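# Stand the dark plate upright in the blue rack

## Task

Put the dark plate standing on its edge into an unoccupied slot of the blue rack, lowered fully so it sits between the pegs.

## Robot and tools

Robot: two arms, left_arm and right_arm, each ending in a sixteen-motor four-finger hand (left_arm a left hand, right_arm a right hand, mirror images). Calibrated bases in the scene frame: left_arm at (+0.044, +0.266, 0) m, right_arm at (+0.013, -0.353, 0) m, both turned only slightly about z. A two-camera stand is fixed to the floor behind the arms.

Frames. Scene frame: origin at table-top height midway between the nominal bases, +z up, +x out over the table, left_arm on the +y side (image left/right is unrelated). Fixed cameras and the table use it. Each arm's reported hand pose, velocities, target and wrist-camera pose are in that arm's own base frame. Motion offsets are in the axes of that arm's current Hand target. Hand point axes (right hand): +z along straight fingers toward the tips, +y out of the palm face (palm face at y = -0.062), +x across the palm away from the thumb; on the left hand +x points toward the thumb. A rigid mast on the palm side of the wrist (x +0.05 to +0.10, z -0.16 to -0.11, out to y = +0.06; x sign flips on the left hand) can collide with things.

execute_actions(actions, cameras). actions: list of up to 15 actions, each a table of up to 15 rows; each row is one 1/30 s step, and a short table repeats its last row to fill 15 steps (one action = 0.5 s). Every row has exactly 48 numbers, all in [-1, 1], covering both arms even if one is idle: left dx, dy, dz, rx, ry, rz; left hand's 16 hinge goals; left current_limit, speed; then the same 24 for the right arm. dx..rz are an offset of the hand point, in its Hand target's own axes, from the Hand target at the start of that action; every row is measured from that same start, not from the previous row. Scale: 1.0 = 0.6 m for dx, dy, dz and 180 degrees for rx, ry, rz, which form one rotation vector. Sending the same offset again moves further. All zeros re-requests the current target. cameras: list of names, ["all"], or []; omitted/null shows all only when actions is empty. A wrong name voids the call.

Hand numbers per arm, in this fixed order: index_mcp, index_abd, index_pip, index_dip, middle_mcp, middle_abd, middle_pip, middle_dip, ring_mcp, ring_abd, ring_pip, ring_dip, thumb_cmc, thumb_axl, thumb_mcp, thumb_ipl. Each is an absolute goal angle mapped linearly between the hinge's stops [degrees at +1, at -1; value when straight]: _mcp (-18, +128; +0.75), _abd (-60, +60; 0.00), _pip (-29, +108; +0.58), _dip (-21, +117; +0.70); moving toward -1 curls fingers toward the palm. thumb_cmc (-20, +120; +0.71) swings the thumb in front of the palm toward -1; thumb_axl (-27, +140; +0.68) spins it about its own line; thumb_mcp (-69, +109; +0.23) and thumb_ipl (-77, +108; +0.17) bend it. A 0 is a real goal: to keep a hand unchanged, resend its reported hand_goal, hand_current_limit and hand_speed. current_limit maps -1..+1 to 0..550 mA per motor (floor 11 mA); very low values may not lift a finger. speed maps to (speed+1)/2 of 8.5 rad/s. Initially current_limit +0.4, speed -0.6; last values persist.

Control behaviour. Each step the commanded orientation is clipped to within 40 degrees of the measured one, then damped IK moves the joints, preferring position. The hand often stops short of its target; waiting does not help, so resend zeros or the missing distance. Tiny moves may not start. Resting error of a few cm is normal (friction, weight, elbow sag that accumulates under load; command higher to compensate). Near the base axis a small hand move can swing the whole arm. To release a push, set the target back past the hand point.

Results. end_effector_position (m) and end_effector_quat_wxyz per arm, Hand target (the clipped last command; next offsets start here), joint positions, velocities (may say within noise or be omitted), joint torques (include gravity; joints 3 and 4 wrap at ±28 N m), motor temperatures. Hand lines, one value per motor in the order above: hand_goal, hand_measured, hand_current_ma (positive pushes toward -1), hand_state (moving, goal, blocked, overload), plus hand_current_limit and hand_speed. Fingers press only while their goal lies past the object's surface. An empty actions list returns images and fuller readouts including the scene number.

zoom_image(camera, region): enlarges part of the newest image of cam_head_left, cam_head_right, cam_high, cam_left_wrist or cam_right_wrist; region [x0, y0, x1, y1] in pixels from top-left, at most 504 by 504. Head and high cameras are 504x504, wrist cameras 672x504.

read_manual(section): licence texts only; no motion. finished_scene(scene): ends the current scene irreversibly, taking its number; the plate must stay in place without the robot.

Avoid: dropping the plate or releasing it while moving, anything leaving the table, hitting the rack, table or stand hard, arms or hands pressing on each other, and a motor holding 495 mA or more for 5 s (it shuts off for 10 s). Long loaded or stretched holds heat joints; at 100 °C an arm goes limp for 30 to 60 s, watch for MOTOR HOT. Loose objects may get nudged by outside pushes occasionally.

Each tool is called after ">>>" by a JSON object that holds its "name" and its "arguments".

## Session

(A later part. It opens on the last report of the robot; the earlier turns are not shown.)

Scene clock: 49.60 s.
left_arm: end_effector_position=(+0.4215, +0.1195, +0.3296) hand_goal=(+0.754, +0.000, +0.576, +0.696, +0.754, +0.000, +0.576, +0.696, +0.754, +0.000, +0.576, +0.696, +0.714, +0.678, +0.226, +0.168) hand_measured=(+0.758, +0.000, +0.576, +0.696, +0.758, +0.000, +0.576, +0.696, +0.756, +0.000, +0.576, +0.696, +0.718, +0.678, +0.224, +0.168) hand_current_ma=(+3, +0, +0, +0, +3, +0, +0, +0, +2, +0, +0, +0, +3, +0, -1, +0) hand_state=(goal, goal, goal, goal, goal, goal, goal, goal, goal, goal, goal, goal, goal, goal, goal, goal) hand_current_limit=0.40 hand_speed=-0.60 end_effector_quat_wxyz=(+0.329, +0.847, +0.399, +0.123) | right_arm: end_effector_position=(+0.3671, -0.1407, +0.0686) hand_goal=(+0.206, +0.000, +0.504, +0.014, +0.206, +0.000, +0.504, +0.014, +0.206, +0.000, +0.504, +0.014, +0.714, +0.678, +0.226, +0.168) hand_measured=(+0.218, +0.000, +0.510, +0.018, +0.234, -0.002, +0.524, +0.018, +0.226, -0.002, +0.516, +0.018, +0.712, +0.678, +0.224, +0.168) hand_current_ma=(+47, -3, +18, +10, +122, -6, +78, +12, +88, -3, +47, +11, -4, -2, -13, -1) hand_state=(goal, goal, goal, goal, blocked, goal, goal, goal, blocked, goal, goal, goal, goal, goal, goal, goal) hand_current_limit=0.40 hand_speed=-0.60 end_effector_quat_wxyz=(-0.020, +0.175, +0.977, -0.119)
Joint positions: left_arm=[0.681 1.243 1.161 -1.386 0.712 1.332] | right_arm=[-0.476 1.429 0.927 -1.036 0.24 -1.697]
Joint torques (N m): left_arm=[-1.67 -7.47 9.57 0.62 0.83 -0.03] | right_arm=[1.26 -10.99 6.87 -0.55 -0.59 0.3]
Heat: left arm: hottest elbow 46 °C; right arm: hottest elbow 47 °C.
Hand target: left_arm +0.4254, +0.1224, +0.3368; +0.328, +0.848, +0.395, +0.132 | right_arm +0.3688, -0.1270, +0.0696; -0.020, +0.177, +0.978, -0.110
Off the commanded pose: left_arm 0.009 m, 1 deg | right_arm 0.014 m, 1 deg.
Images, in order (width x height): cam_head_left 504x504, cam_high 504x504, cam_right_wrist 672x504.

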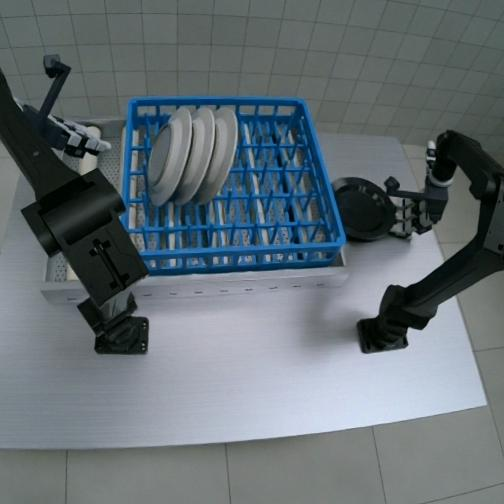

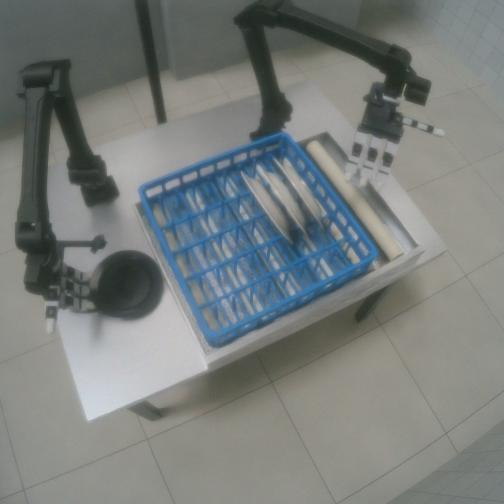

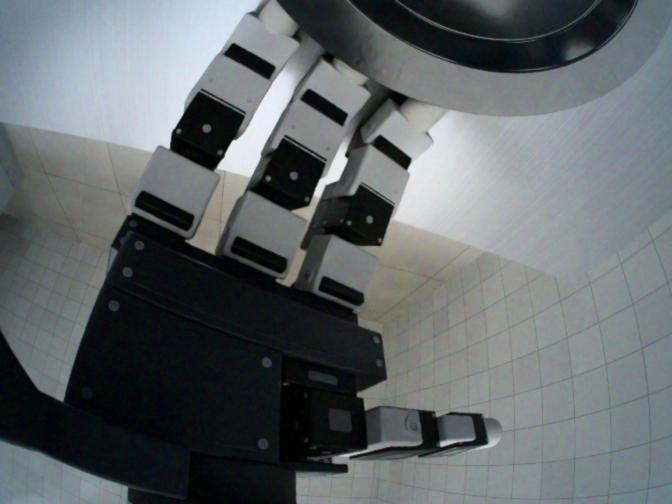

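>>> {"name": "execute_actions", "arguments": {"actions": [[[0,0,0,0,0,0,0.754,0,0.576,0.696,0.754,0,0.576,0.696,0.754,0,0.576,0.696,0.714,0.678,0.226,0.168,0.4,-0.6,0,-0.0244,0.0053,0,0,0,0.205,0,0.504,0.014,0.205,0,0.504,0.014,0.205,0,0.504,0.014,0.714,0.678,0.226,0.168,0.4,-0.6]],[[0,0,0,0,0,0,0.754,0,0.576,0.696,0.754,0,0.576,0.696,0.754,0,0.576,0.696,0.714,0.678,0.226,0.168,0.4,-0.6,0.0367,0,0,0,0,0,0.205,0,0.504,0.014,0.205,0,0.504,0.014,0.205,0,0.504,0.014,0.714,0.678,0.226,0.168,0.4,-0.6]],[[0,0,0,0,0,0,0.754,0,0.576,0.696,0.754,0,0.576,0.696,0.754,0,0.576,0.696,0.714,0.678,0.226,0.168,0.4,-0.6,0,0.0244,-0.0053,0,0,0,0.205,0,0.504,0.014,0.205,0,0.504,0.014,0.205,0,0.504,0.014,0.714,0.678,0.226,0.168,0.4,-0.6]]], "cameras": ["cam_high","cam_right_wrist"]}}

>>> {"name": "zoom_image", "arguments": {"camera": "cam_high", "region": [20, 200, 220, 360]}}

Scene clock: 52.00 s.
left_arm: end_effector_position=(+0.4215, +0.1195, +0.3296) hand_goal=(+0.754, +0.000, +0.576, +0.696, +0.754, +0.000, +0.576, +0.696, +0.754, +0.000, +0.576, +0.696, +0.714, +0.678, +0.226, +0.168) hand_measured=(+0.758, +0.000, +0.576, +0.696, +0.758, +0.000, +0.576, +0.696, +0.756, +0.000, +0.576, +0.696, +0.718, +0.678, +0.224, +0.168) hand_current_ma=(+3, +0, +0, +0, +3, +0, +0, +0, +2, +0, +0, +0, +3, +0, -1, +0) hand_state=(goal, goal, goal, goal, goal, goal, goal, goal, goal, goal, goal, goal, goal, goal, goal, goal) hand_current_limit=0.40 hand_speed=-0.60 end_effector_quat_wxyz=(+0.329, +0.847, +0.399, +0.123) | right_arm: end_effector_position=(+0.3479, -0.1343, +0.0684) hand_goal=(+0.206, +0.000, +0.504, +0.014, +0.206, +0.000, +0.504, +0.014, +0.206, +0.000, +0.504, +0.014, +0.714, +0.678, +0.226, +0.168) hand_measured=(+0.224, +0.002, +0.510, +0.018, +0.234, +0.008, +0.524, +0.018, +0.220, +0.004, +0.514, +0.018, +0.714, +0.678, +0.222, +0.168) hand_current_ma=(+72, +3, +25, +11, +119, +28, +80, +15, +61, +9, +37, +12, -3, -2, -14, -1) hand_state=(goal, goal, goal, goal, blocked, goal, blocked, goal, goal, goal, goal, goal, goal, goal, goal, goal) hand_current_limit=0.40 hand_speed=-0.60 end_effector_quat_wxyz=(-0.020, +0.184, +0.976, -0.118)
Joint positions: left_arm=[0.681 1.243 1.161 -1.386 0.712 1.332] | right_arm=[-0.485 1.374 0.871 -1.035 0.238 -1.686]
Joint torques (N m): left_arm=[-1.61 -7.41 9.54 0.64 0.83 -0.04] | right_arm=[1.49 -10.64 6.72 -0.49 -0.52 0.16]
Heat: left arm: hottest elbow 46 °C; right arm: hottest elbow 47 °C.
Hand target: left_arm +0.4254, +0.1224, +0.3368; +0.328, +0.848, +0.395, +0.132 | right_arm +0.3481, -0.1193, +0.0695; -0.020, +0.177, +0.978, -0.110
Off the commanded pose: left_arm 0.009 m, 1 deg | right_arm 0.015 m, 1 deg.
Images, in order (width x height): cam_high 504x504, cam_right_wrist 672x504.

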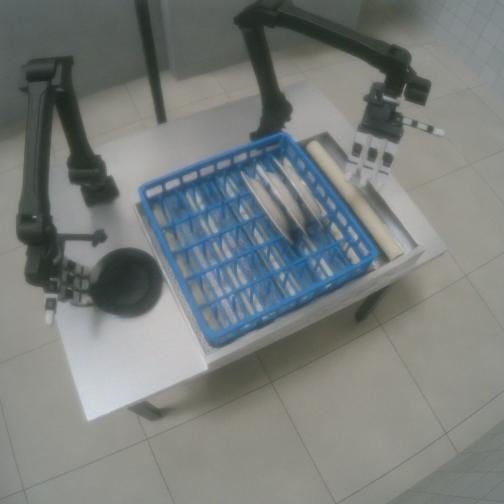

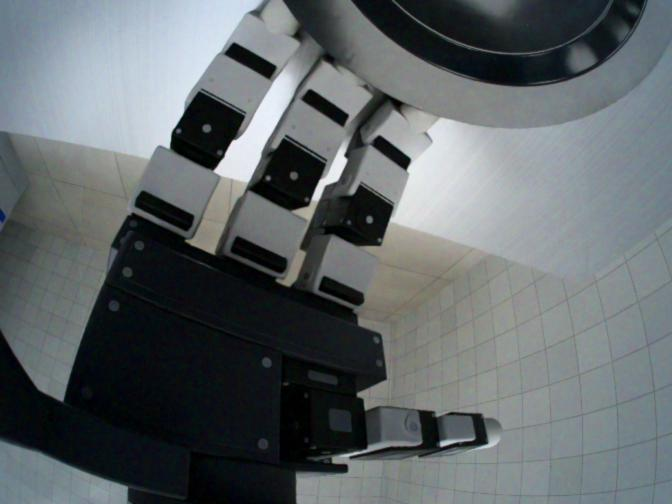

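Scaled by 2.520 from the camera's 504x504 image, which has a finer 720x720 frame.

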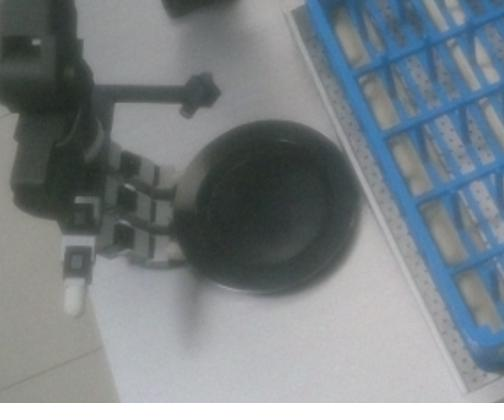

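>>> {"name": "execute_actions", "arguments": {"actions": [[[0,0,0,0,0,0,0.754,0,0.576,0.696,0.754,0,0.576,0.696,0.754,0,0.576,0.696,0.714,0.678,0.226,0.168,0.4,-0.6,0,0,0,0,0,0,0.205,0,0.139,0.478,0.205,0,0.139,0.478,0.205,0,0.139,0.478,0.714,0.678,0.226,0.168,0.6,-0.7]],[[0,0,0,0,0,0,0.754,0,0.576,0.696,0.754,0,0.576,0.696,0.754,0,0.576,0.696,0.714,0.678,0.226,0.168,0.4,-0.6,0,0,0,0,0,0,0.205,0,-0.153,0.696,0.205,0,-0.153,0.696,0.205,0,-0.153,0.696,0.714,0.678,0.226,0.168,0.6,-0.7]]], "cameras": ["cam_high","cam_right_wrist","cam_head_left"]}}

>>> {"name": "zoom_image", "arguments": {"camera": "cam_high", "region": [20, 200, 220, 360]}}

Scene clock: 55.00 s.
left_arm: end_effector_position=(+0.4215, +0.1195, +0.3296) hand_goal=(+0.754, +0.000, +0.576, +0.696, +0.754, +0.000, +0.576, +0.696, +0.754, +0.000, +0.576, +0.696, +0.714, +0.678, +0.226, +0.168) hand_measured=(+0.758, +0.000, +0.576, +0.696, +0.758, +0.000, +0.576, +0.696, +0.756, +0.000, +0.576, +0.696, +0.718, +0.678, +0.224, +0.168) hand_current_ma=(+3, +0, +0, +0, +3, +0, +0, +0, +2, +0, +0, +0, +3, +0, -1, +0) hand_state=(goal, goal, goal, goal, goal, goal, goal, goal, goal, goal, goal, goal, goal, goal, goal, goal) hand_current_limit=0.40 hand_speed=-0.60 end_effector_quat_wxyz=(+0.329, +0.847, +0.399, +0.123) | right_arm: end_effector_position=(+0.3455, -0.1335, +0.0649) hand_goal=(+0.206, +0.000, -0.152, +0.696, +0.206, +0.000, -0.152, +0.696, +0.206, +0.000, -0.152, +0.696, +0.714, +0.678, +0.226, +0.168) hand_measured=(+0.234, +0.004, -0.122, +0.700, +0.256, +0.006, -0.100, +0.704, +0.226, +0.002, -0.132, +0.698, +0.714, +0.678, +0.222, +0.168) hand_current_ma=(+118, +12, +125, +11, +229, +15, +220, +25, +84, +3, +75, +4, -3, -2, -14, -1) hand_state=(blocked, goal, blocked, goal, blocked, goal, blocked, goal, blocked, goal, goal, goal, goal, goal, goal, goal) hand_current_limit=0.60 hand_speed=-0.70 end_effector_quat_wxyz=(-0.022, +0.185, +0.975, -0.121)
Joint positions: left_arm=[0.681 1.243 1.161 -1.386 0.712 1.332] | right_arm=[-0.481 1.374 0.862 -1.03 0.246 -1.681]
Joint torques (N m): left_arm=[-1.73 -7.47 9.58 0.62 0.83 -0.03] | right_arm=[1.2 -9.76 7.51 -0.5 -0.88 0.13]
Heat: left arm: hottest elbow 47 °C; right arm: hottest elbow 46 °C.
Hand target: left_arm +0.4254, +0.1224, +0.3368; +0.328, +0.848, +0.395, +0.132 | right_arm +0.3481, -0.1193, +0.0695; -0.020, +0.177, +0.978, -0.110
Off the commanded pose: left_arm 0.009 m, 1 deg | right_arm 0.015 m, 2 deg.
Images, in order (width x height): cam_head_left 504x504, cam_high 504x504, cam_right_wrist 672x504.

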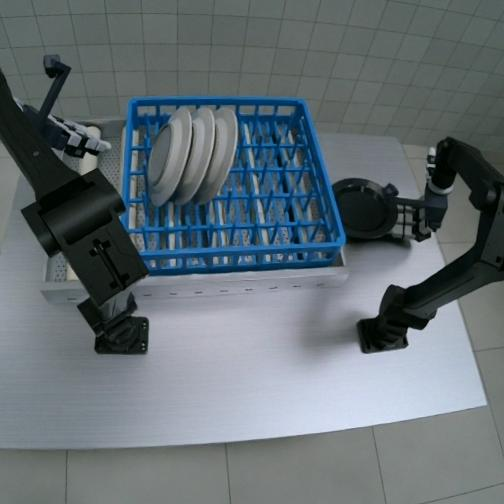

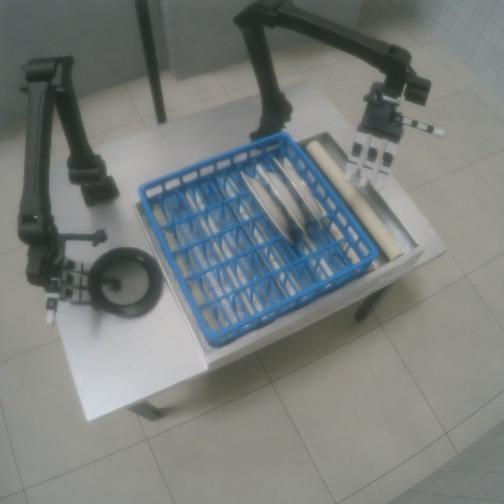

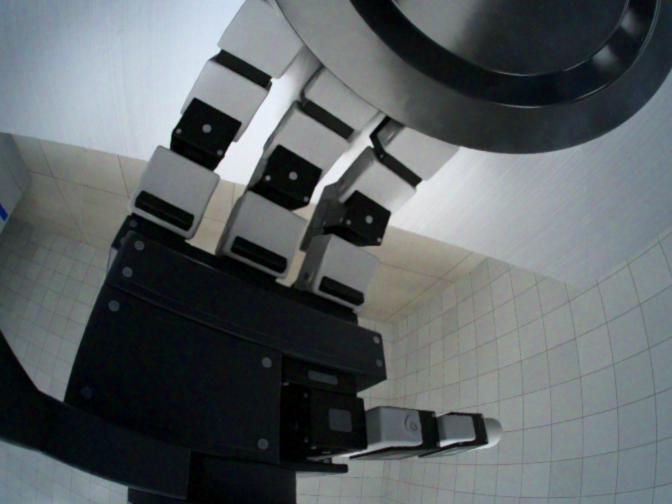

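Scaled by 2.520 from the camera's 504x504 image, which has a finer 720x720 frame.

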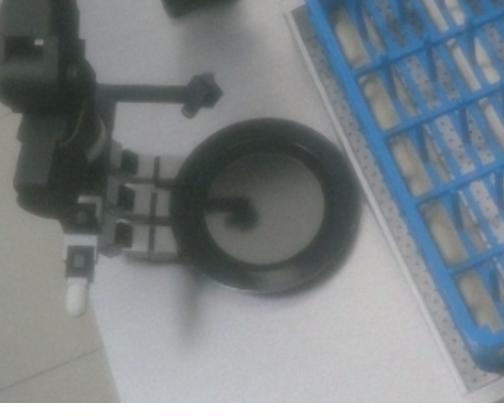

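>>> {"name": "execute_actions", "arguments": {"actions": [[[0,0,0,0,0,0,0.754,0,0.576,0.696,0.754,0,0.576,0.696,0.754,0,0.576,0.696,0.714,0.678,0.226,0.168,0.4,-0.6,0,0,0,0,0,0,0.137,0,-0.1,0.35,0.137,0,-0.1,0.35,0.137,0,-0.1,0.35,0.714,0.678,0.226,0.168,0.6,-0.7]],[[0,0,0,0,0,0,0.754,0,0.576,0.696,0.754,0,0.576,0.696,0.754,0,0.576,0.696,0.714,0.678,0.226,0.168,0.4,-0.6,0,0,0,0,0,0,0.137,0,-0.08,0.1,0.137,0,-0.08,0.1,0.137,0,-0.08,0.1,0.714,0.678,0.226,0.168,0.6,-0.7]]], "cameras": ["cam_high","cam_right_wrist","cam_head_left"]}}

>>> {"name": "zoom_image", "arguments": {"camera": "cam_high", "region": [20, 200, 220, 360]}}

Scene clock: 56.57 s.
left_arm: end_effector_position=(+0.4215, +0.1195, +0.3296) hand_goal=(+0.754, +0.000, +0.576, +0.696, +0.754, +0.000, +0.576, +0.696, +0.754, +0.000, +0.576, +0.696, +0.714, +0.678, +0.226, +0.168) hand_measured=(+0.758, +0.000, +0.576, +0.696, +0.758, +0.000, +0.576, +0.696, +0.756, +0.000, +0.576, +0.696, +0.718, +0.678, +0.224, +0.168) hand_current_ma=(+3, +0, +0, +0, +3, +0, +0, +0, +2, +0, +0, +0, +3, +0, -1, +0) hand_state=(goal, goal, goal, goal, goal, goal, goal, goal, goal, goal, goal, goal, goal, goal, goal, goal) hand_current_limit=0.40 hand_speed=-0.60 end_effector_quat_wxyz=(+0.329, +0.847, +0.399, +0.123) | right_arm: end_effector_position=(+0.3453, -0.1305, +0.0651) hand_goal=(+0.138, +0.000, -0.080, +0.100, +0.138, +0.000, -0.080, +0.100, +0.138, +0.000, -0.080, +0.100, +0.714, +0.678, +0.226, +0.168) hand_measured=(+0.168, +0.004, -0.070, +0.108, +0.216, +0.006, -0.058, +0.122, +0.150, +0.002, -0.076, +0.104, +0.714, +0.678, +0.222, +0.168) hand_current_ma=(+133, +12, +36, +26, +369, +15, +91, +90, +51, +3, +13, +11, -3, -2, -14, -1) hand_state=(blocked, goal, goal, goal, blocked, goal, blocked, blocked, goal, goal, goal, goal, goal, goal, goal, goal) hand_current_limit=0.60 hand_speed=-0.70 end_effector_quat_wxyz=(-0.024, +0.184, +0.976, -0.118)
Joint positions: left_arm=[0.681 1.243 1.161 -1.386 0.712 1.332] | right_arm=[-0.478 1.374 0.862 -1.036 0.24 -1.678]
Joint torques (N m): left_arm=[-1.67 -7.41 9.58 0.64 0.83 -0.03] | right_arm=[1.32 -10.75 7.2 -0.46 -0.62 0.11]
Heat: left arm: hottest elbow 47 °C; right arm: hottest elbow 46 °C.
Hand target: left_arm +0.4254, +0.1224, +0.3368; +0.328, +0.848, +0.395, +0.132 | right_arm +0.3481, -0.1194, +0.0695; -0.020, +0.177, +0.978, -0.110
Off the commanded pose: left_arm 0.009 m, 1 deg | right_arm 0.012 m, 1 deg.
Images, in order (width x height): cam_head_left 504x504, cam_high 504x504, cam_right_wrist 672x504.

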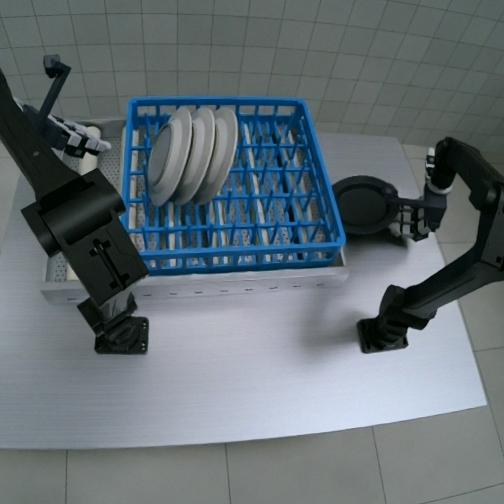

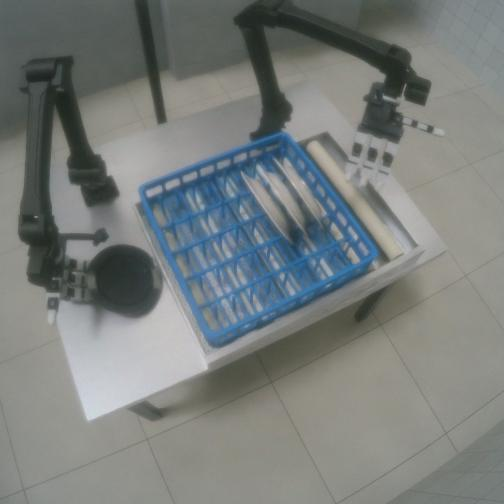

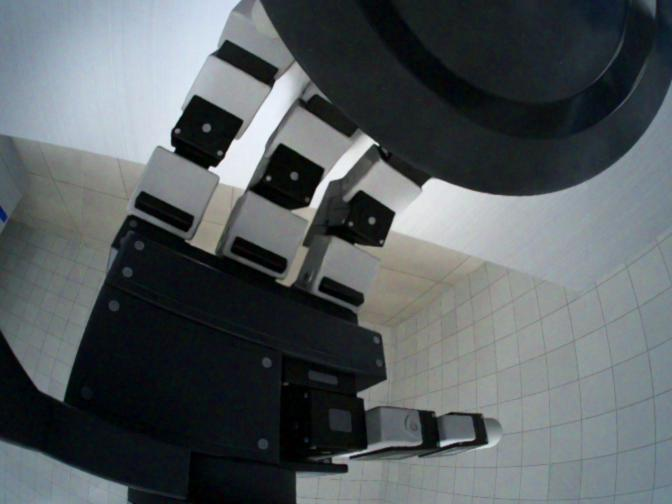

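Scaled by 2.520 from the camera's 504x504 image, which has a finer 720x720 frame.

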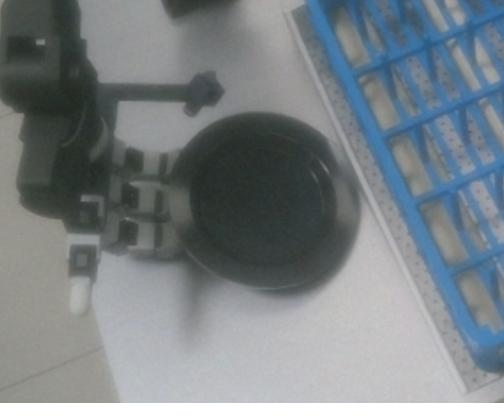

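>>> {"name": "execute_actions", "arguments": {"actions": [[[0,0,0,0,0,0,0.754,0,0.576,0.696,0.754,0,0.576,0.696,0.754,0,0.576,0.696,0.714,0.678,0.226,0.168,0.4,-0.6,0,0,0,0,0,0,0.137,0,-0.08,0.0,0.137,0,-0.08,0.0,0.137,0,-0.08,0.0,-0.743,0.678,0.226,0.168,0.6,-0.6]],[[0,0,0,0,0,0,0.754,0,0.576,0.696,0.754,0,0.576,0.696,0.754,0,0.576,0.696,0.714,0.678,0.226,0.168,0.4,-0.6,0,0,0,0,0,0,0.137,0,-0.08,0.0,0.137,0,-0.08,0.0,0.137,0,-0.08,0.0,-0.743,0.678,0.226,0.168,0.6,-0.6]],[[0,0,0,0,0,0,0.754,0,0.576,0.696,0.754,0,0.576,0.696,0.754,0,0.576,0.696,0.714,0.678,0.226,0.168,0.4,-0.6,0,0,0,0,0,0,0.137,0,-0.08,0.0,0.137,0,-0.08,0.0,0.137,0,-0.08,0.0,-0.743,0.678,-0.1,0.168,0.65,-0.6]]], "cameras": ["cam_high","cam_right_wrist","cam_head_left"]}}

>>> {"name": "zoom_image", "arguments": {"camera": "cam_high", "region": [20, 200, 220, 360]}}

Scene clock: 59.67 s.
left_arm: end_effector_position=(+0.4215, +0.1195, +0.3296) hand_goal=(+0.754, +0.000, +0.576, +0.696, +0.754, +0.000, +0.576, +0.696, +0.754, +0.000, +0.576, +0.696, +0.714, +0.678, +0.226, +0.168) hand_measured=(+0.758, +0.000, +0.576, +0.696, +0.758, +0.000, +0.576, +0.696, +0.756, +0.000, +0.576, +0.696, +0.718, +0.678, +0.224, +0.168) hand_current_ma=(+3, +0, +0, +0, +3, +0, +0, +0, +2, +0, +0, +0, +3, +0, -1, +0) hand_state=(goal, goal, goal, goal, goal, goal, goal, goal, goal, goal, goal, goal, goal, goal, goal, goal) hand_current_limit=0.40 hand_speed=-0.60 end_effector_quat_wxyz=(+0.329, +0.847, +0.399, +0.123) | right_arm: end_effector_position=(+0.3450, -0.1294, +0.0646) hand_goal=(+0.138, +0.000, -0.080, +0.000, +0.138, +0.000, -0.080, +0.000, +0.138, +0.000, -0.080, +0.000, -0.742, +0.678, -0.100, +0.168) hand_measured=(+0.168, +0.004, -0.070, +0.008, +0.208, +0.004, -0.056, +0.020, +0.150, +0.002, -0.076, +0.004, -0.740, +0.678, -0.102, +0.168) hand_current_ma=(+128, +12, +36, +33, +328, +10, +91, +76, +51, +3, +13, +14, +10, -2, -4, -1) hand_state=(blocked, goal, goal, goal, blocked, goal, blocked, goal, goal, goal, goal, goal, goal, goal, goal, goal) hand_current_limit=0.65 hand_speed=-0.60 end_effector_quat_wxyz=(-0.024, +0.183, +0.976, -0.117)
Joint positions: left_arm=[0.681 1.243 1.161 -1.386 0.712 1.332] | right_arm=[-0.476 1.374 0.86 -1.036 0.238 -1.678]
Joint torques (N m): left_arm=[-1.67 -7.47 9.54 0.64 0.83 -0.03] | right_arm=[0.97 -10.75 7.21 -0.61 -0.6 0.09]
Heat: left arm: hottest elbow 47 °C; right arm: hottest elbow 46 °C.
Hand target: left_arm +0.4254, +0.1224, +0.3368; +0.328, +0.848, +0.395, +0.132 | right_arm +0.3481, -0.1193, +0.0695; -0.020, +0.177, +0.978, -0.110
Off the commanded pose: left_arm 0.009 m, 1 deg | right_arm 0.012 m, 1 deg.
Images, in order (width x height): cam_head_left 504x504, cam_high 504x504, cam_right_wrist 672x504.

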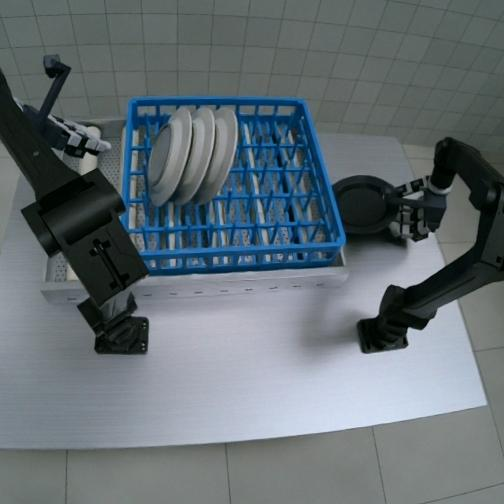

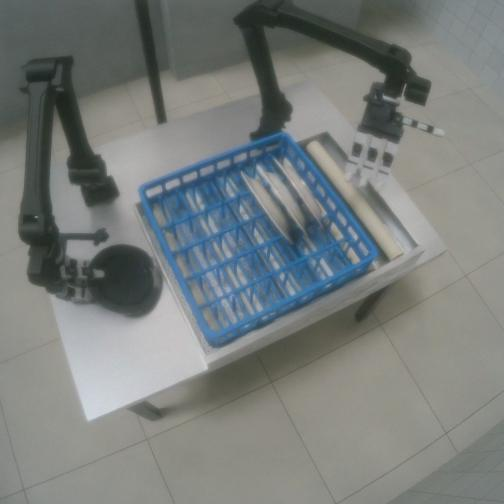

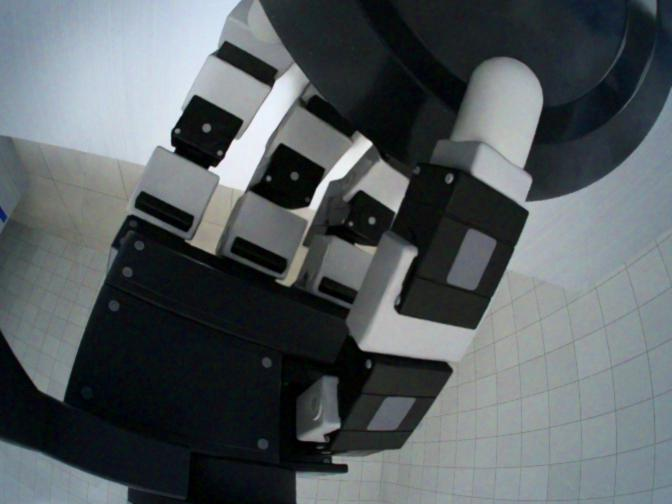

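Scaled by 2.520 from the camera's 504x504 image, which has a finer 720x720 frame.

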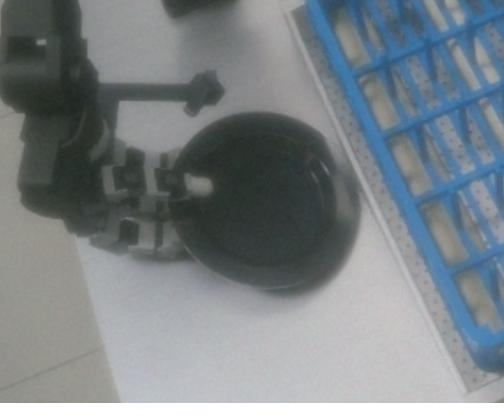

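>>> {"name": "execute_actions", "arguments": {"actions": [[[0,0,0,0,0,0,0.754,0,0.576,0.696,0.754,0,0.576,0.696,0.754,0,0.576,0.696,0.714,0.678,0.226,0.168,0.4,-0.6,0,0,0,0,0,0,0.137,0,-0.08,0.0,0.137,0,-0.08,0.0,0.137,0,-0.08,0.0,-0.743,0.678,-0.3,0.168,0.65,-0.7]]], "cameras": ["cam_right_wrist"]}}

>>> {"name": "execute_actions", "arguments": {"actions": [[[0,0,0,0,0,0,0.754,0,0.576,0.696,0.754,0,0.576,0.696,0.754,0,0.576,0.696,0.714,0.678,0.226,0.168,0.4,-0.6,0,0,0,0,0,0,0.137,0,-0.08,0.0,0.137,0,-0.08,0.0,0.137,0,-0.08,0.0,-0.743,0.678,-0.4,0.168,0.65,-0.7]]], "cameras": ["cam_right_wrist"]}}

Scene clock: 60.87 s.
left_arm: end_effector_position=(+0.4215, +0.1195, +0.3296) hand_goal=(+0.754, +0.000, +0.576, +0.696, +0.754, +0.000, +0.576, +0.696, +0.754, +0.000, +0.576, +0.696, +0.714, +0.678, +0.226, +0.168) hand_measured=(+0.758, +0.000, +0.576, +0.696, +0.758, +0.000, +0.576, +0.696, +0.756, +0.000, +0.576, +0.696, +0.718, +0.678, +0.224, +0.168) hand_current_ma=(+3, +0, +0, +0, +3, +0, +0, +0, +2, +0, +0, +0, +3, +0, -1, +0) hand_state=(goal, goal, goal, goal, goal, goal, goal, goal, goal, goal, goal, goal, goal, goal, goal, goal) hand_current_limit=0.40 hand_speed=-0.60 end_effector_quat_wxyz=(+0.329, +0.847, +0.399, +0.123) | right_arm: end_effector_position=(+0.3450, -0.1294, +0.0646) hand_goal=(+0.138, +0.000, -0.080, +0.000, +0.138, +0.000, -0.080, +0.000, +0.138, +0.000, -0.080, +0.000, -0.742, +0.678, -0.300, +0.168) hand_measured=(+0.168, +0.004, -0.070, +0.008, +0.208, +0.004, -0.056, +0.018, +0.150, +0.002, -0.076, +0.004, -0.740, +0.678, -0.244, +0.182) hand_current_ma=(+128, +12, +37, +29, +328, +10, +92, +74, +51, +3, +13, +12, +10, -2, +318, +72) hand_state=(blocked, goal, goal, goal, blocked, goal, blocked, goal, goal, goal, goal, goal, goal, goal, blocked, goal) hand_current_limit=0.65 hand_speed=-0.70 end_effector_quat_wxyz=(-0.024, +0.183, +0.976, -0.117)
Joint positions: left_arm=[0.681 1.243 1.161 -1.386 0.712 1.332] | right_arm=[-0.476 1.374 0.86 -1.036 0.238 -1.678]
Joint torques (N m): left_arm=[-1.61 -7.53 9.58 0.68 0.83 -0.03] | right_arm=[0.79 -10.4 7.31 -0.62 -0.64 0.11]
Heat: left arm: hottest elbow 47 °C; right arm: hottest elbow 46 °C.
Hand target: left_arm +0.4254, +0.1224, +0.3368; +0.328, +0.848, +0.395, +0.132 | right_arm +0.3481, -0.1193, +0.0695; -0.020, +0.177, +0.978, -0.110
Off the commanded pose: left_arm 0.009 m, 1 deg | right_arm 0.012 m, 1 deg.
Images, in order (width x height): cam_right_wrist 672x504.

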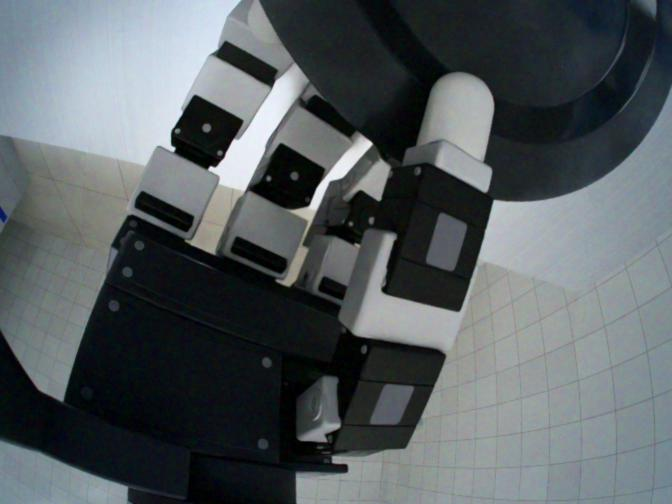

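Scene clock: 61.67 s.
left_arm: end_effector_position=(+0.4215, +0.1195, +0.3296) hand_goal=(+0.754, +0.000, +0.576, +0.696, +0.754, +0.000, +0.576, +0.696, +0.754, +0.000, +0.576, +0.696, +0.714, +0.678, +0.226, +0.168) hand_measured=(+0.758, +0.000, +0.576, +0.696, +0.758, +0.000, +0.576, +0.696, +0.756, +0.000, +0.576, +0.696, +0.718, +0.678, +0.224, +0.168) hand_current_ma=(+3, +0, +0, +0, +3, +0, +0, +0, +2, +0, +0, +0, +3, +0, -1, +0) hand_state=(goal, goal, goal, goal, goal, goal, goal, goal, goal, goal, goal, goal, goal, goal, goal, goal) hand_current_limit=0.40 hand_speed=-0.60 end_effector_quat_wxyz=(+0.329, +0.847, +0.399, +0.123) | right_arm: end_effector_position=(+0.3450, -0.1294, +0.0646) hand_goal=(+0.138, +0.000, -0.080, +0.000, +0.138, +0.000, -0.080, +0.000, +0.138, +0.000, -0.080, +0.000, -0.742, +0.678, -0.400, +0.168) hand_measured=(+0.168, +0.004, -0.070, +0.008, +0.208, +0.004, -0.056, +0.018, +0.150, +0.002, -0.076, +0.004, -0.740, +0.678, -0.250, +0.188) hand_current_ma=(+129, +12, +38, +27, +328, +10, +94, +73, +51, +3, +13, +12, +10, -2, +454, +107) hand_state=(blocked, goal, goal, goal, blocked, goal, blocked, goal, goal, goal, goal, goal, goal, goal, blocked, goal) hand_current_limit=0.65 hand_speed=-0.70 end_effector_quat_wxyz=(-0.024, +0.183, +0.976, -0.117)
Joint positions: left_arm=[0.681 1.243 1.161 -1.386 0.712 1.332] | right_arm=[-0.476 1.374 0.86 -1.036 0.238 -1.678]
Joint torques (N m): left_arm=[-1.73 -7.47 9.58 0.62 0.83 -0.04] | right_arm=[1.08 -10.11 7.51 -0.43 -0.63 0.06]
Heat: left arm: hottest elbow 47 °C; right arm: hottest elbow 46 °C.
Hand target: left_arm +0.4254, +0.1224, +0.3368; +0.328, +0.848, +0.395, +0.132 | right_arm +0.3481, -0.1193, +0.0695; -0.020, +0.177, +0.978, -0.110
Off the commanded pose: left_arm 0.009 m, 1 deg | right_arm 0.012 m, 1 deg.
Images, in order (width x height): cam_right_wrist 672x504.

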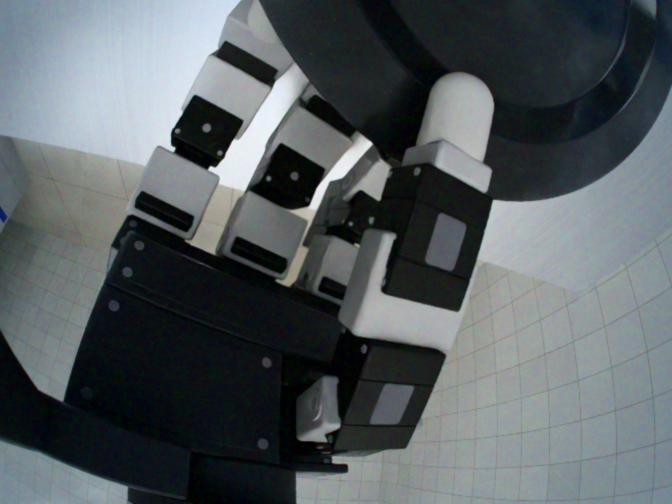

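>>> {"name": "execute_actions", "arguments": {"actions": [[[0,0,0,0,0,0,0.754,0,0.576,0.696,0.754,0,0.576,0.696,0.754,0,0.576,0.696,0.714,0.678,0.226,0.168,0.4,-0.6,0,0,0,0,0,0,0.137,0,-0.08,0.0,0.137,0,-0.08,0.0,0.137,0,-0.08,0.0,-0.743,0.678,0.1,0.168,0.65,-0.6]],[[0,0,0,0,0,0,0.754,0,0.576,0.696,0.754,0,0.576,0.696,0.754,0,0.576,0.696,0.714,0.678,0.226,0.168,0.4,-0.6,-0.0208,0.0212,-0.063,0,-0.0062,-0.0271,0.137,0,-0.08,0.0,0.137,0,-0.08,0.0,0.137,0,-0.08,0.0,-0.743,0.678,0.1,0.168,0.65,-0.6]]], "cameras": ["cam_high","cam_right_wrist","cam_head_left"]}}

>>> {"name": "zoom_image", "arguments": {"camera": "cam_high", "region": [20, 200, 220, 360]}}

Scene clock: 65.13 s.
left_arm: end_effector_position=(+0.4215, +0.1195, +0.3296) hand_goal=(+0.754, +0.000, +0.576, +0.696, +0.754, +0.000, +0.576, +0.696, +0.754, +0.000, +0.576, +0.696, +0.714, +0.678, +0.226, +0.168) hand_measured=(+0.758, +0.000, +0.576, +0.696, +0.758, +0.000, +0.576, +0.696, +0.756, +0.000, +0.576, +0.696, +0.718, +0.678, +0.224, +0.168) hand_current_ma=(+3, +0, +0, +0, +3, +0, +0, +0, +2, +0, +0, +0, +3, +0, -1, +0) hand_state=(goal, goal, goal, goal, goal, goal, goal, goal, goal, goal, goal, goal, goal, goal, goal, goal) hand_current_limit=0.40 hand_speed=-0.60 end_effector_quat_wxyz=(+0.329, +0.847, +0.399, +0.123) | right_arm: end_effector_position=(+0.3538, -0.1159, +0.0853) hand_goal=(+0.138, +0.000, -0.080, +0.000, +0.138, +0.000, -0.080, +0.000, +0.138, +0.000, -0.080, +0.000, -0.742, +0.678, +0.100, +0.168) hand_measured=(+0.152, +0.002, -0.080, -0.002, +0.204, +0.006, -0.070, -0.006, +0.150, +0.002, -0.076, +0.004, -0.740, +0.678, +0.092, +0.170) hand_current_ma=(+54, +8, +2, -7, +303, +15, +40, -25, +47, +3, +13, +11, +9, -2, -43, +5) hand_state=(goal, goal, goal, goal, blocked, goal, goal, goal, goal, goal, goal, goal, goal, goal, goal, goal) hand_current_limit=0.65 hand_speed=-0.60 end_effector_quat_wxyz=(-0.028, +0.160, +0.980, -0.119)
Joint positions: left_arm=[0.681 1.243 1.161 -1.386 0.712 1.332] | right_arm=[-0.43 1.364 0.913 -1.112 0.244 -1.678]
Joint torques (N m): left_arm=[-1.61 -7.47 9.57 0.62 0.84 -0.03] | right_arm=[1.73 -10.7 10.67 -0.87 -0.9 -0.26]
Heat: left arm: hottest elbow 47 °C; right arm: hottest elbow 46 °C.
Hand target: left_arm +0.4254, +0.1224, +0.3368; +0.328, +0.848, +0.395, +0.132 | right_arm +0.3671, -0.1043, +0.1035; -0.015, +0.134, +0.985, -0.111
Off the commanded pose: left_arm 0.009 m, 1 deg | right_arm 0.025 m, 3 deg.
Images, in order (width x height): cam_head_left 504x504, cam_high 504x504, cam_right_wrist 672x504.

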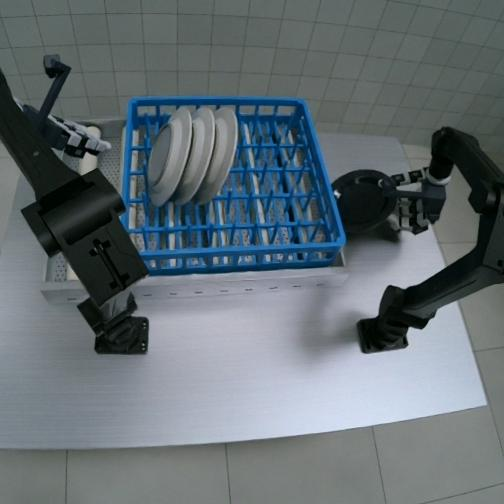

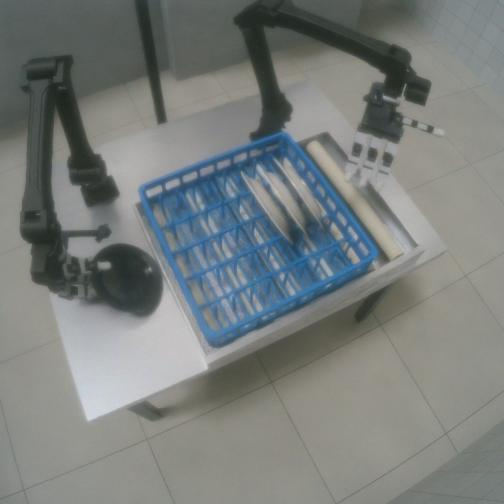

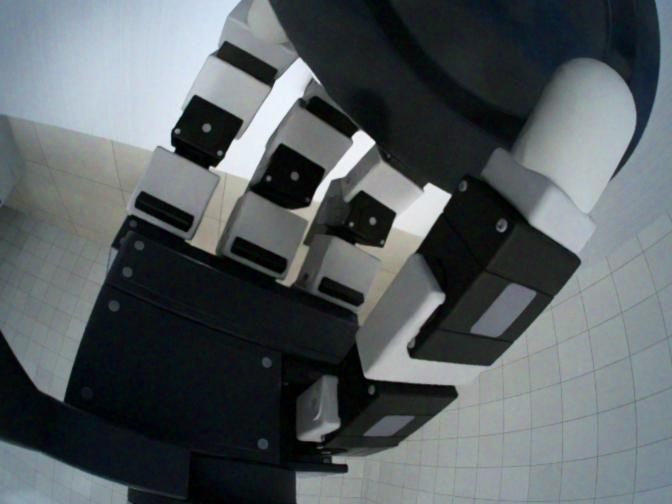

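Scaled by 2.520 from the camera's 504x504 image, which has a finer 720x720 frame.

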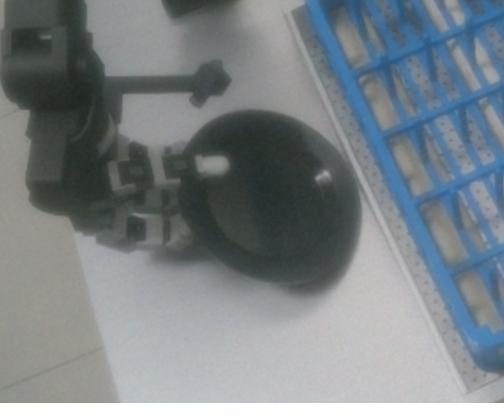

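>>> {"name": "execute_actions", "arguments": {"actions": [[[0,0,0,0,0,0,0.754,0,0.576,0.696,0.754,0,0.576,0.696,0.754,0,0.576,0.696,0.714,0.678,0.226,0.168,0.4,-0.6,-0.0195,0.0303,-0.0548,0,-0.0062,-0.0271,0.137,0,-0.08,0.0,0.137,0,-0.08,0.0,0.137,0,-0.08,0.0,-0.743,0.678,0.1,0.168,0.65,-0.6]]], "cameras": ["cam_high","cam_right_wrist","cam_head_left"]}}

>>> {"name": "zoom_image", "arguments": {"camera": "cam_high", "region": [20, 200, 220, 360]}}

Scene clock: 66.53 s.
left_arm: end_effector_position=(+0.4215, +0.1195, +0.3296) hand_goal=(+0.754, +0.000, +0.576, +0.696, +0.754, +0.000, +0.576, +0.696, +0.754, +0.000, +0.576, +0.696, +0.714, +0.678, +0.226, +0.168) hand_measured=(+0.758, +0.000, +0.576, +0.696, +0.758, +0.000, +0.576, +0.696, +0.756, +0.000, +0.576, +0.696, +0.718, +0.678, +0.224, +0.168) hand_current_ma=(+3, +0, +0, +0, +3, +0, +0, +0, +2, +0, +0, +0, +3, +0, -1, +0) hand_state=(goal, goal, goal, goal, goal, goal, goal, goal, goal, goal, goal, goal, goal, goal, goal, goal) hand_current_limit=0.40 hand_speed=-0.60 end_effector_quat_wxyz=(+0.329, +0.847, +0.399, +0.123) | right_arm: end_effector_position=(+0.3766, -0.0973, +0.1170) hand_goal=(+0.138, +0.000, -0.080, +0.000, +0.138, +0.000, -0.080, +0.000, +0.138, +0.000, -0.080, +0.000, -0.742, +0.678, +0.100, +0.168) hand_measured=(+0.150, +0.002, -0.080, -0.002, +0.198, +0.006, -0.082, -0.012, +0.150, +0.002, -0.076, +0.004, -0.740, +0.678, +0.092, +0.170) hand_current_ma=(+51, +8, +2, -7, +278, +17, -4, -46, +46, +3, +13, +11, +8, -2, -42, +4) hand_state=(goal, goal, goal, goal, blocked, goal, goal, goal, goal, goal, goal, goal, goal, goal, goal, goal) hand_current_limit=0.65 hand_speed=-0.60 end_effector_quat_wxyz=(-0.017, +0.120, +0.985, -0.121)
Joint positions: left_arm=[0.681 1.243 1.161 -1.386 0.712 1.332] | right_arm=[-0.361 1.364 1.002 -1.184 0.244 -1.692]
Joint torques (N m): left_arm=[-1.61 -7.47 9.52 0.62 0.83 -0.03] | right_arm=[1.9 -10.11 10.74 -0.85 -0.95 -0.31]
Heat: left arm: hottest elbow 47 °C; right arm: hottest elbow 46 °C.
Hand target: left_arm +0.4254, +0.1224, +0.3368; +0.328, +0.848, +0.395, +0.132 | right_arm +0.3851, -0.0832, +0.1316; -0.010, +0.091, +0.990, -0.111
Off the commanded pose: left_arm 0.009 m, 1 deg | right_arm 0.022 m, 4 deg.
Images, in order (width x height): cam_head_left 504x504, cam_high 504x504, cam_right_wrist 672x504.

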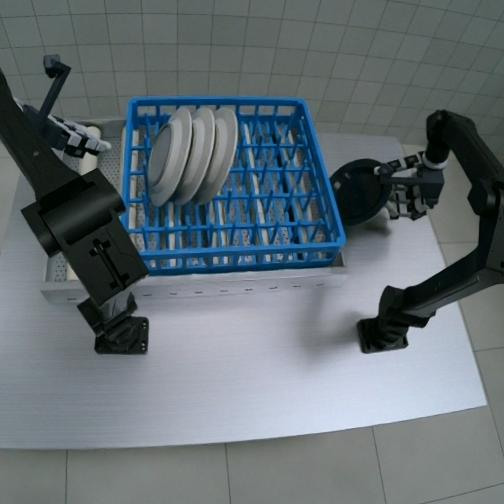

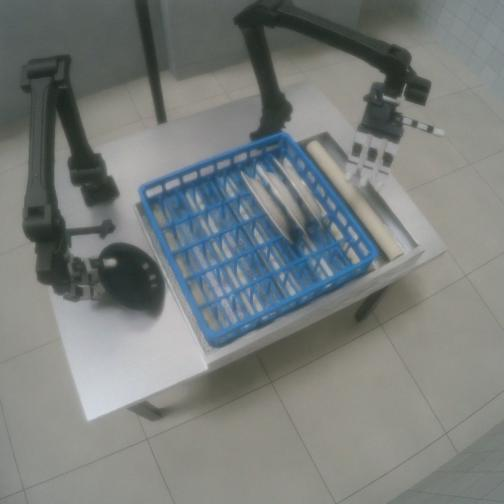

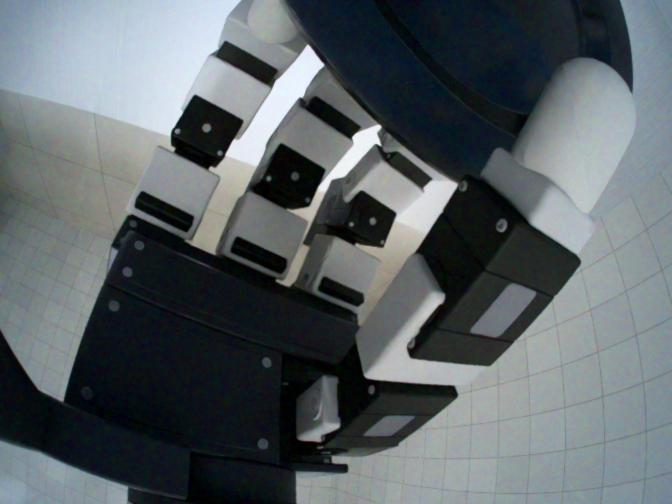

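Scaled by 2.520 from the camera's 504x504 image, which has a finer 720x720 frame.

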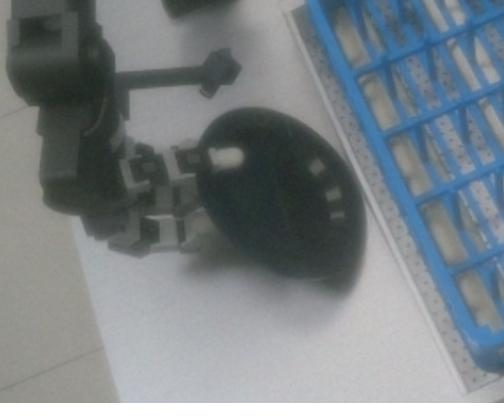

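>>> {"name": "execute_actions", "arguments": {"actions": [[[0,0,0,0,0,0,0.754,0,0.576,0.696,0.754,0,0.576,0.696,0.754,0,0.576,0.696,0.714,0.678,0.226,0.168,0.4,-0.6,-0.0153,0.041,-0.0462,0,-0.0062,-0.0271,0.06,0,-0.08,0.0,0.137,0,-0.08,0.0,0.04,0,-0.08,0.0,-0.743,0.678,0.1,0.168,0.65,-0.6]]], "cameras": ["cam_high","cam_right_wrist","cam_head_left"]}}

>>> {"name": "zoom_image", "arguments": {"camera": "cam_high", "region": [20, 200, 220, 360]}}

Scene clock: 67.90 s.
left_arm: end_effector_position=(+0.4215, +0.1195, +0.3296) hand_goal=(+0.754, +0.000, +0.576, +0.696, +0.754, +0.000, +0.576, +0.696, +0.754, +0.000, +0.576, +0.696, +0.714, +0.678, +0.226, +0.168) hand_measured=(+0.758, +0.000, +0.576, +0.696, +0.758, +0.000, +0.576, +0.696, +0.756, +0.000, +0.576, +0.696, +0.718, +0.678, +0.224, +0.168) hand_current_ma=(+3, +0, +0, +0, +3, +0, +0, +0, +2, +0, +0, +0, +3, +0, -1, +0) hand_state=(goal, goal, goal, goal, goal, goal, goal, goal, goal, goal, goal, goal, goal, goal, goal, goal) hand_current_limit=0.40 hand_speed=-0.60 end_effector_quat_wxyz=(+0.329, +0.847, +0.399, +0.123) | right_arm: end_effector_position=(+0.3909, -0.0666, +0.1422) hand_goal=(+0.060, +0.000, -0.080, +0.000, +0.138, +0.000, -0.080, +0.000, +0.040, +0.000, -0.080, +0.000, -0.742, +0.678, +0.100, +0.168) hand_measured=(+0.074, +0.002, -0.080, -0.002, +0.144, +0.006, -0.096, -0.016, +0.054, +0.002, -0.074, +0.004, -0.740, +0.678, +0.092, +0.168) hand_current_ma=(+57, +8, +2, -7, +26, +17, -65, -62, +54, +3, +22, +11, +8, -2, -42, +4) hand_state=(goal, goal, goal, goal, goal, goal, goal, goal, goal, goal, goal, goal, goal, goal, goal, goal) hand_current_limit=0.65 hand_speed=-0.60 end_effector_quat_wxyz=(-0.012, +0.073, +0.990, -0.119)
Joint positions: left_arm=[0.681 1.243 1.161 -1.386 0.712 1.332] | right_arm=[-0.279 1.364 1.071 -1.253 0.238 -1.704]
Joint torques (N m): left_arm=[-1.67 -7.47 9.59 0.64 0.84 -0.03] | right_arm=[1.44 -9.41 10.86 -0.79 -0.7 -0.24]
Heat: left arm: hottest elbow 48 °C; right arm: hottest elbow 46 °C.
Hand target: left_arm +0.4254, +0.1224, +0.3368; +0.328, +0.848, +0.395, +0.132 | right_arm +0.3996, -0.0553, +0.1531; -0.006, +0.047, +0.993, -0.112
Off the commanded pose: left_arm 0.009 m, 1 deg | right_arm 0.018 m, 3 deg.
Images, in order (width x height): cam_head_left 504x504, cam_high 504x504, cam_right_wrist 672x504.

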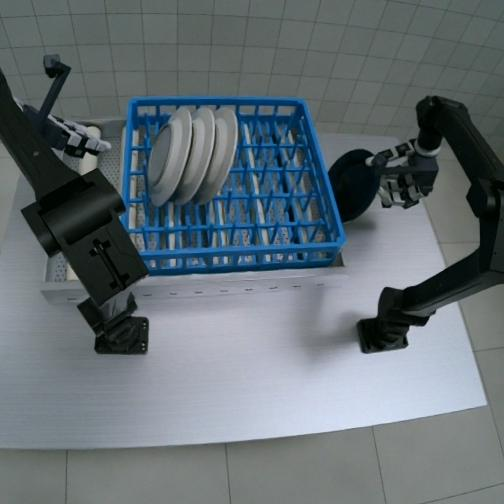

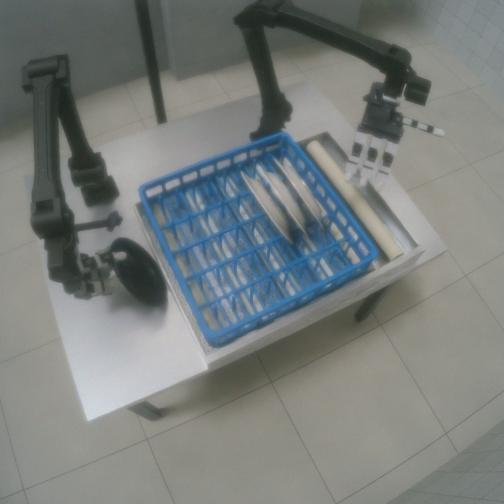

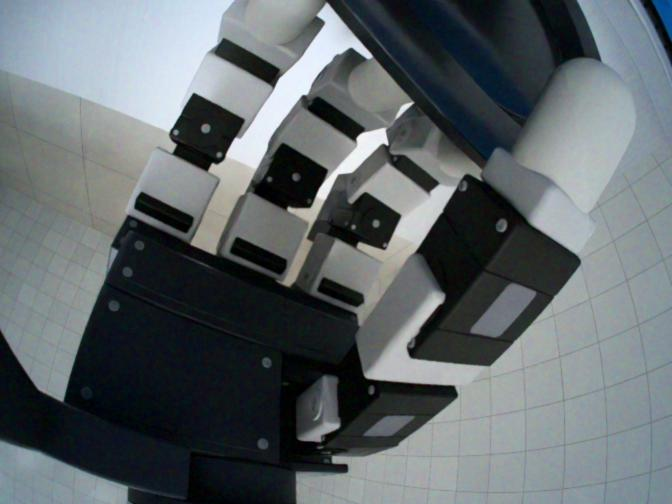

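Scaled by 2.520 from the camera's 504x504 image, which has a finer 720x720 frame.

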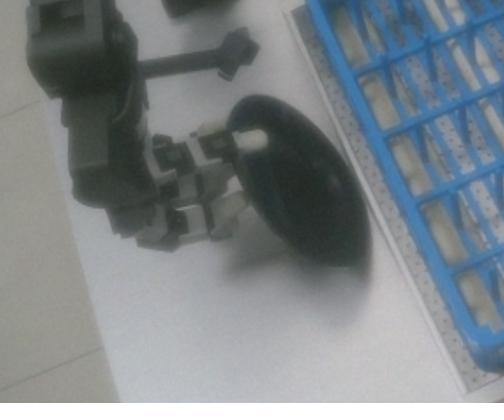

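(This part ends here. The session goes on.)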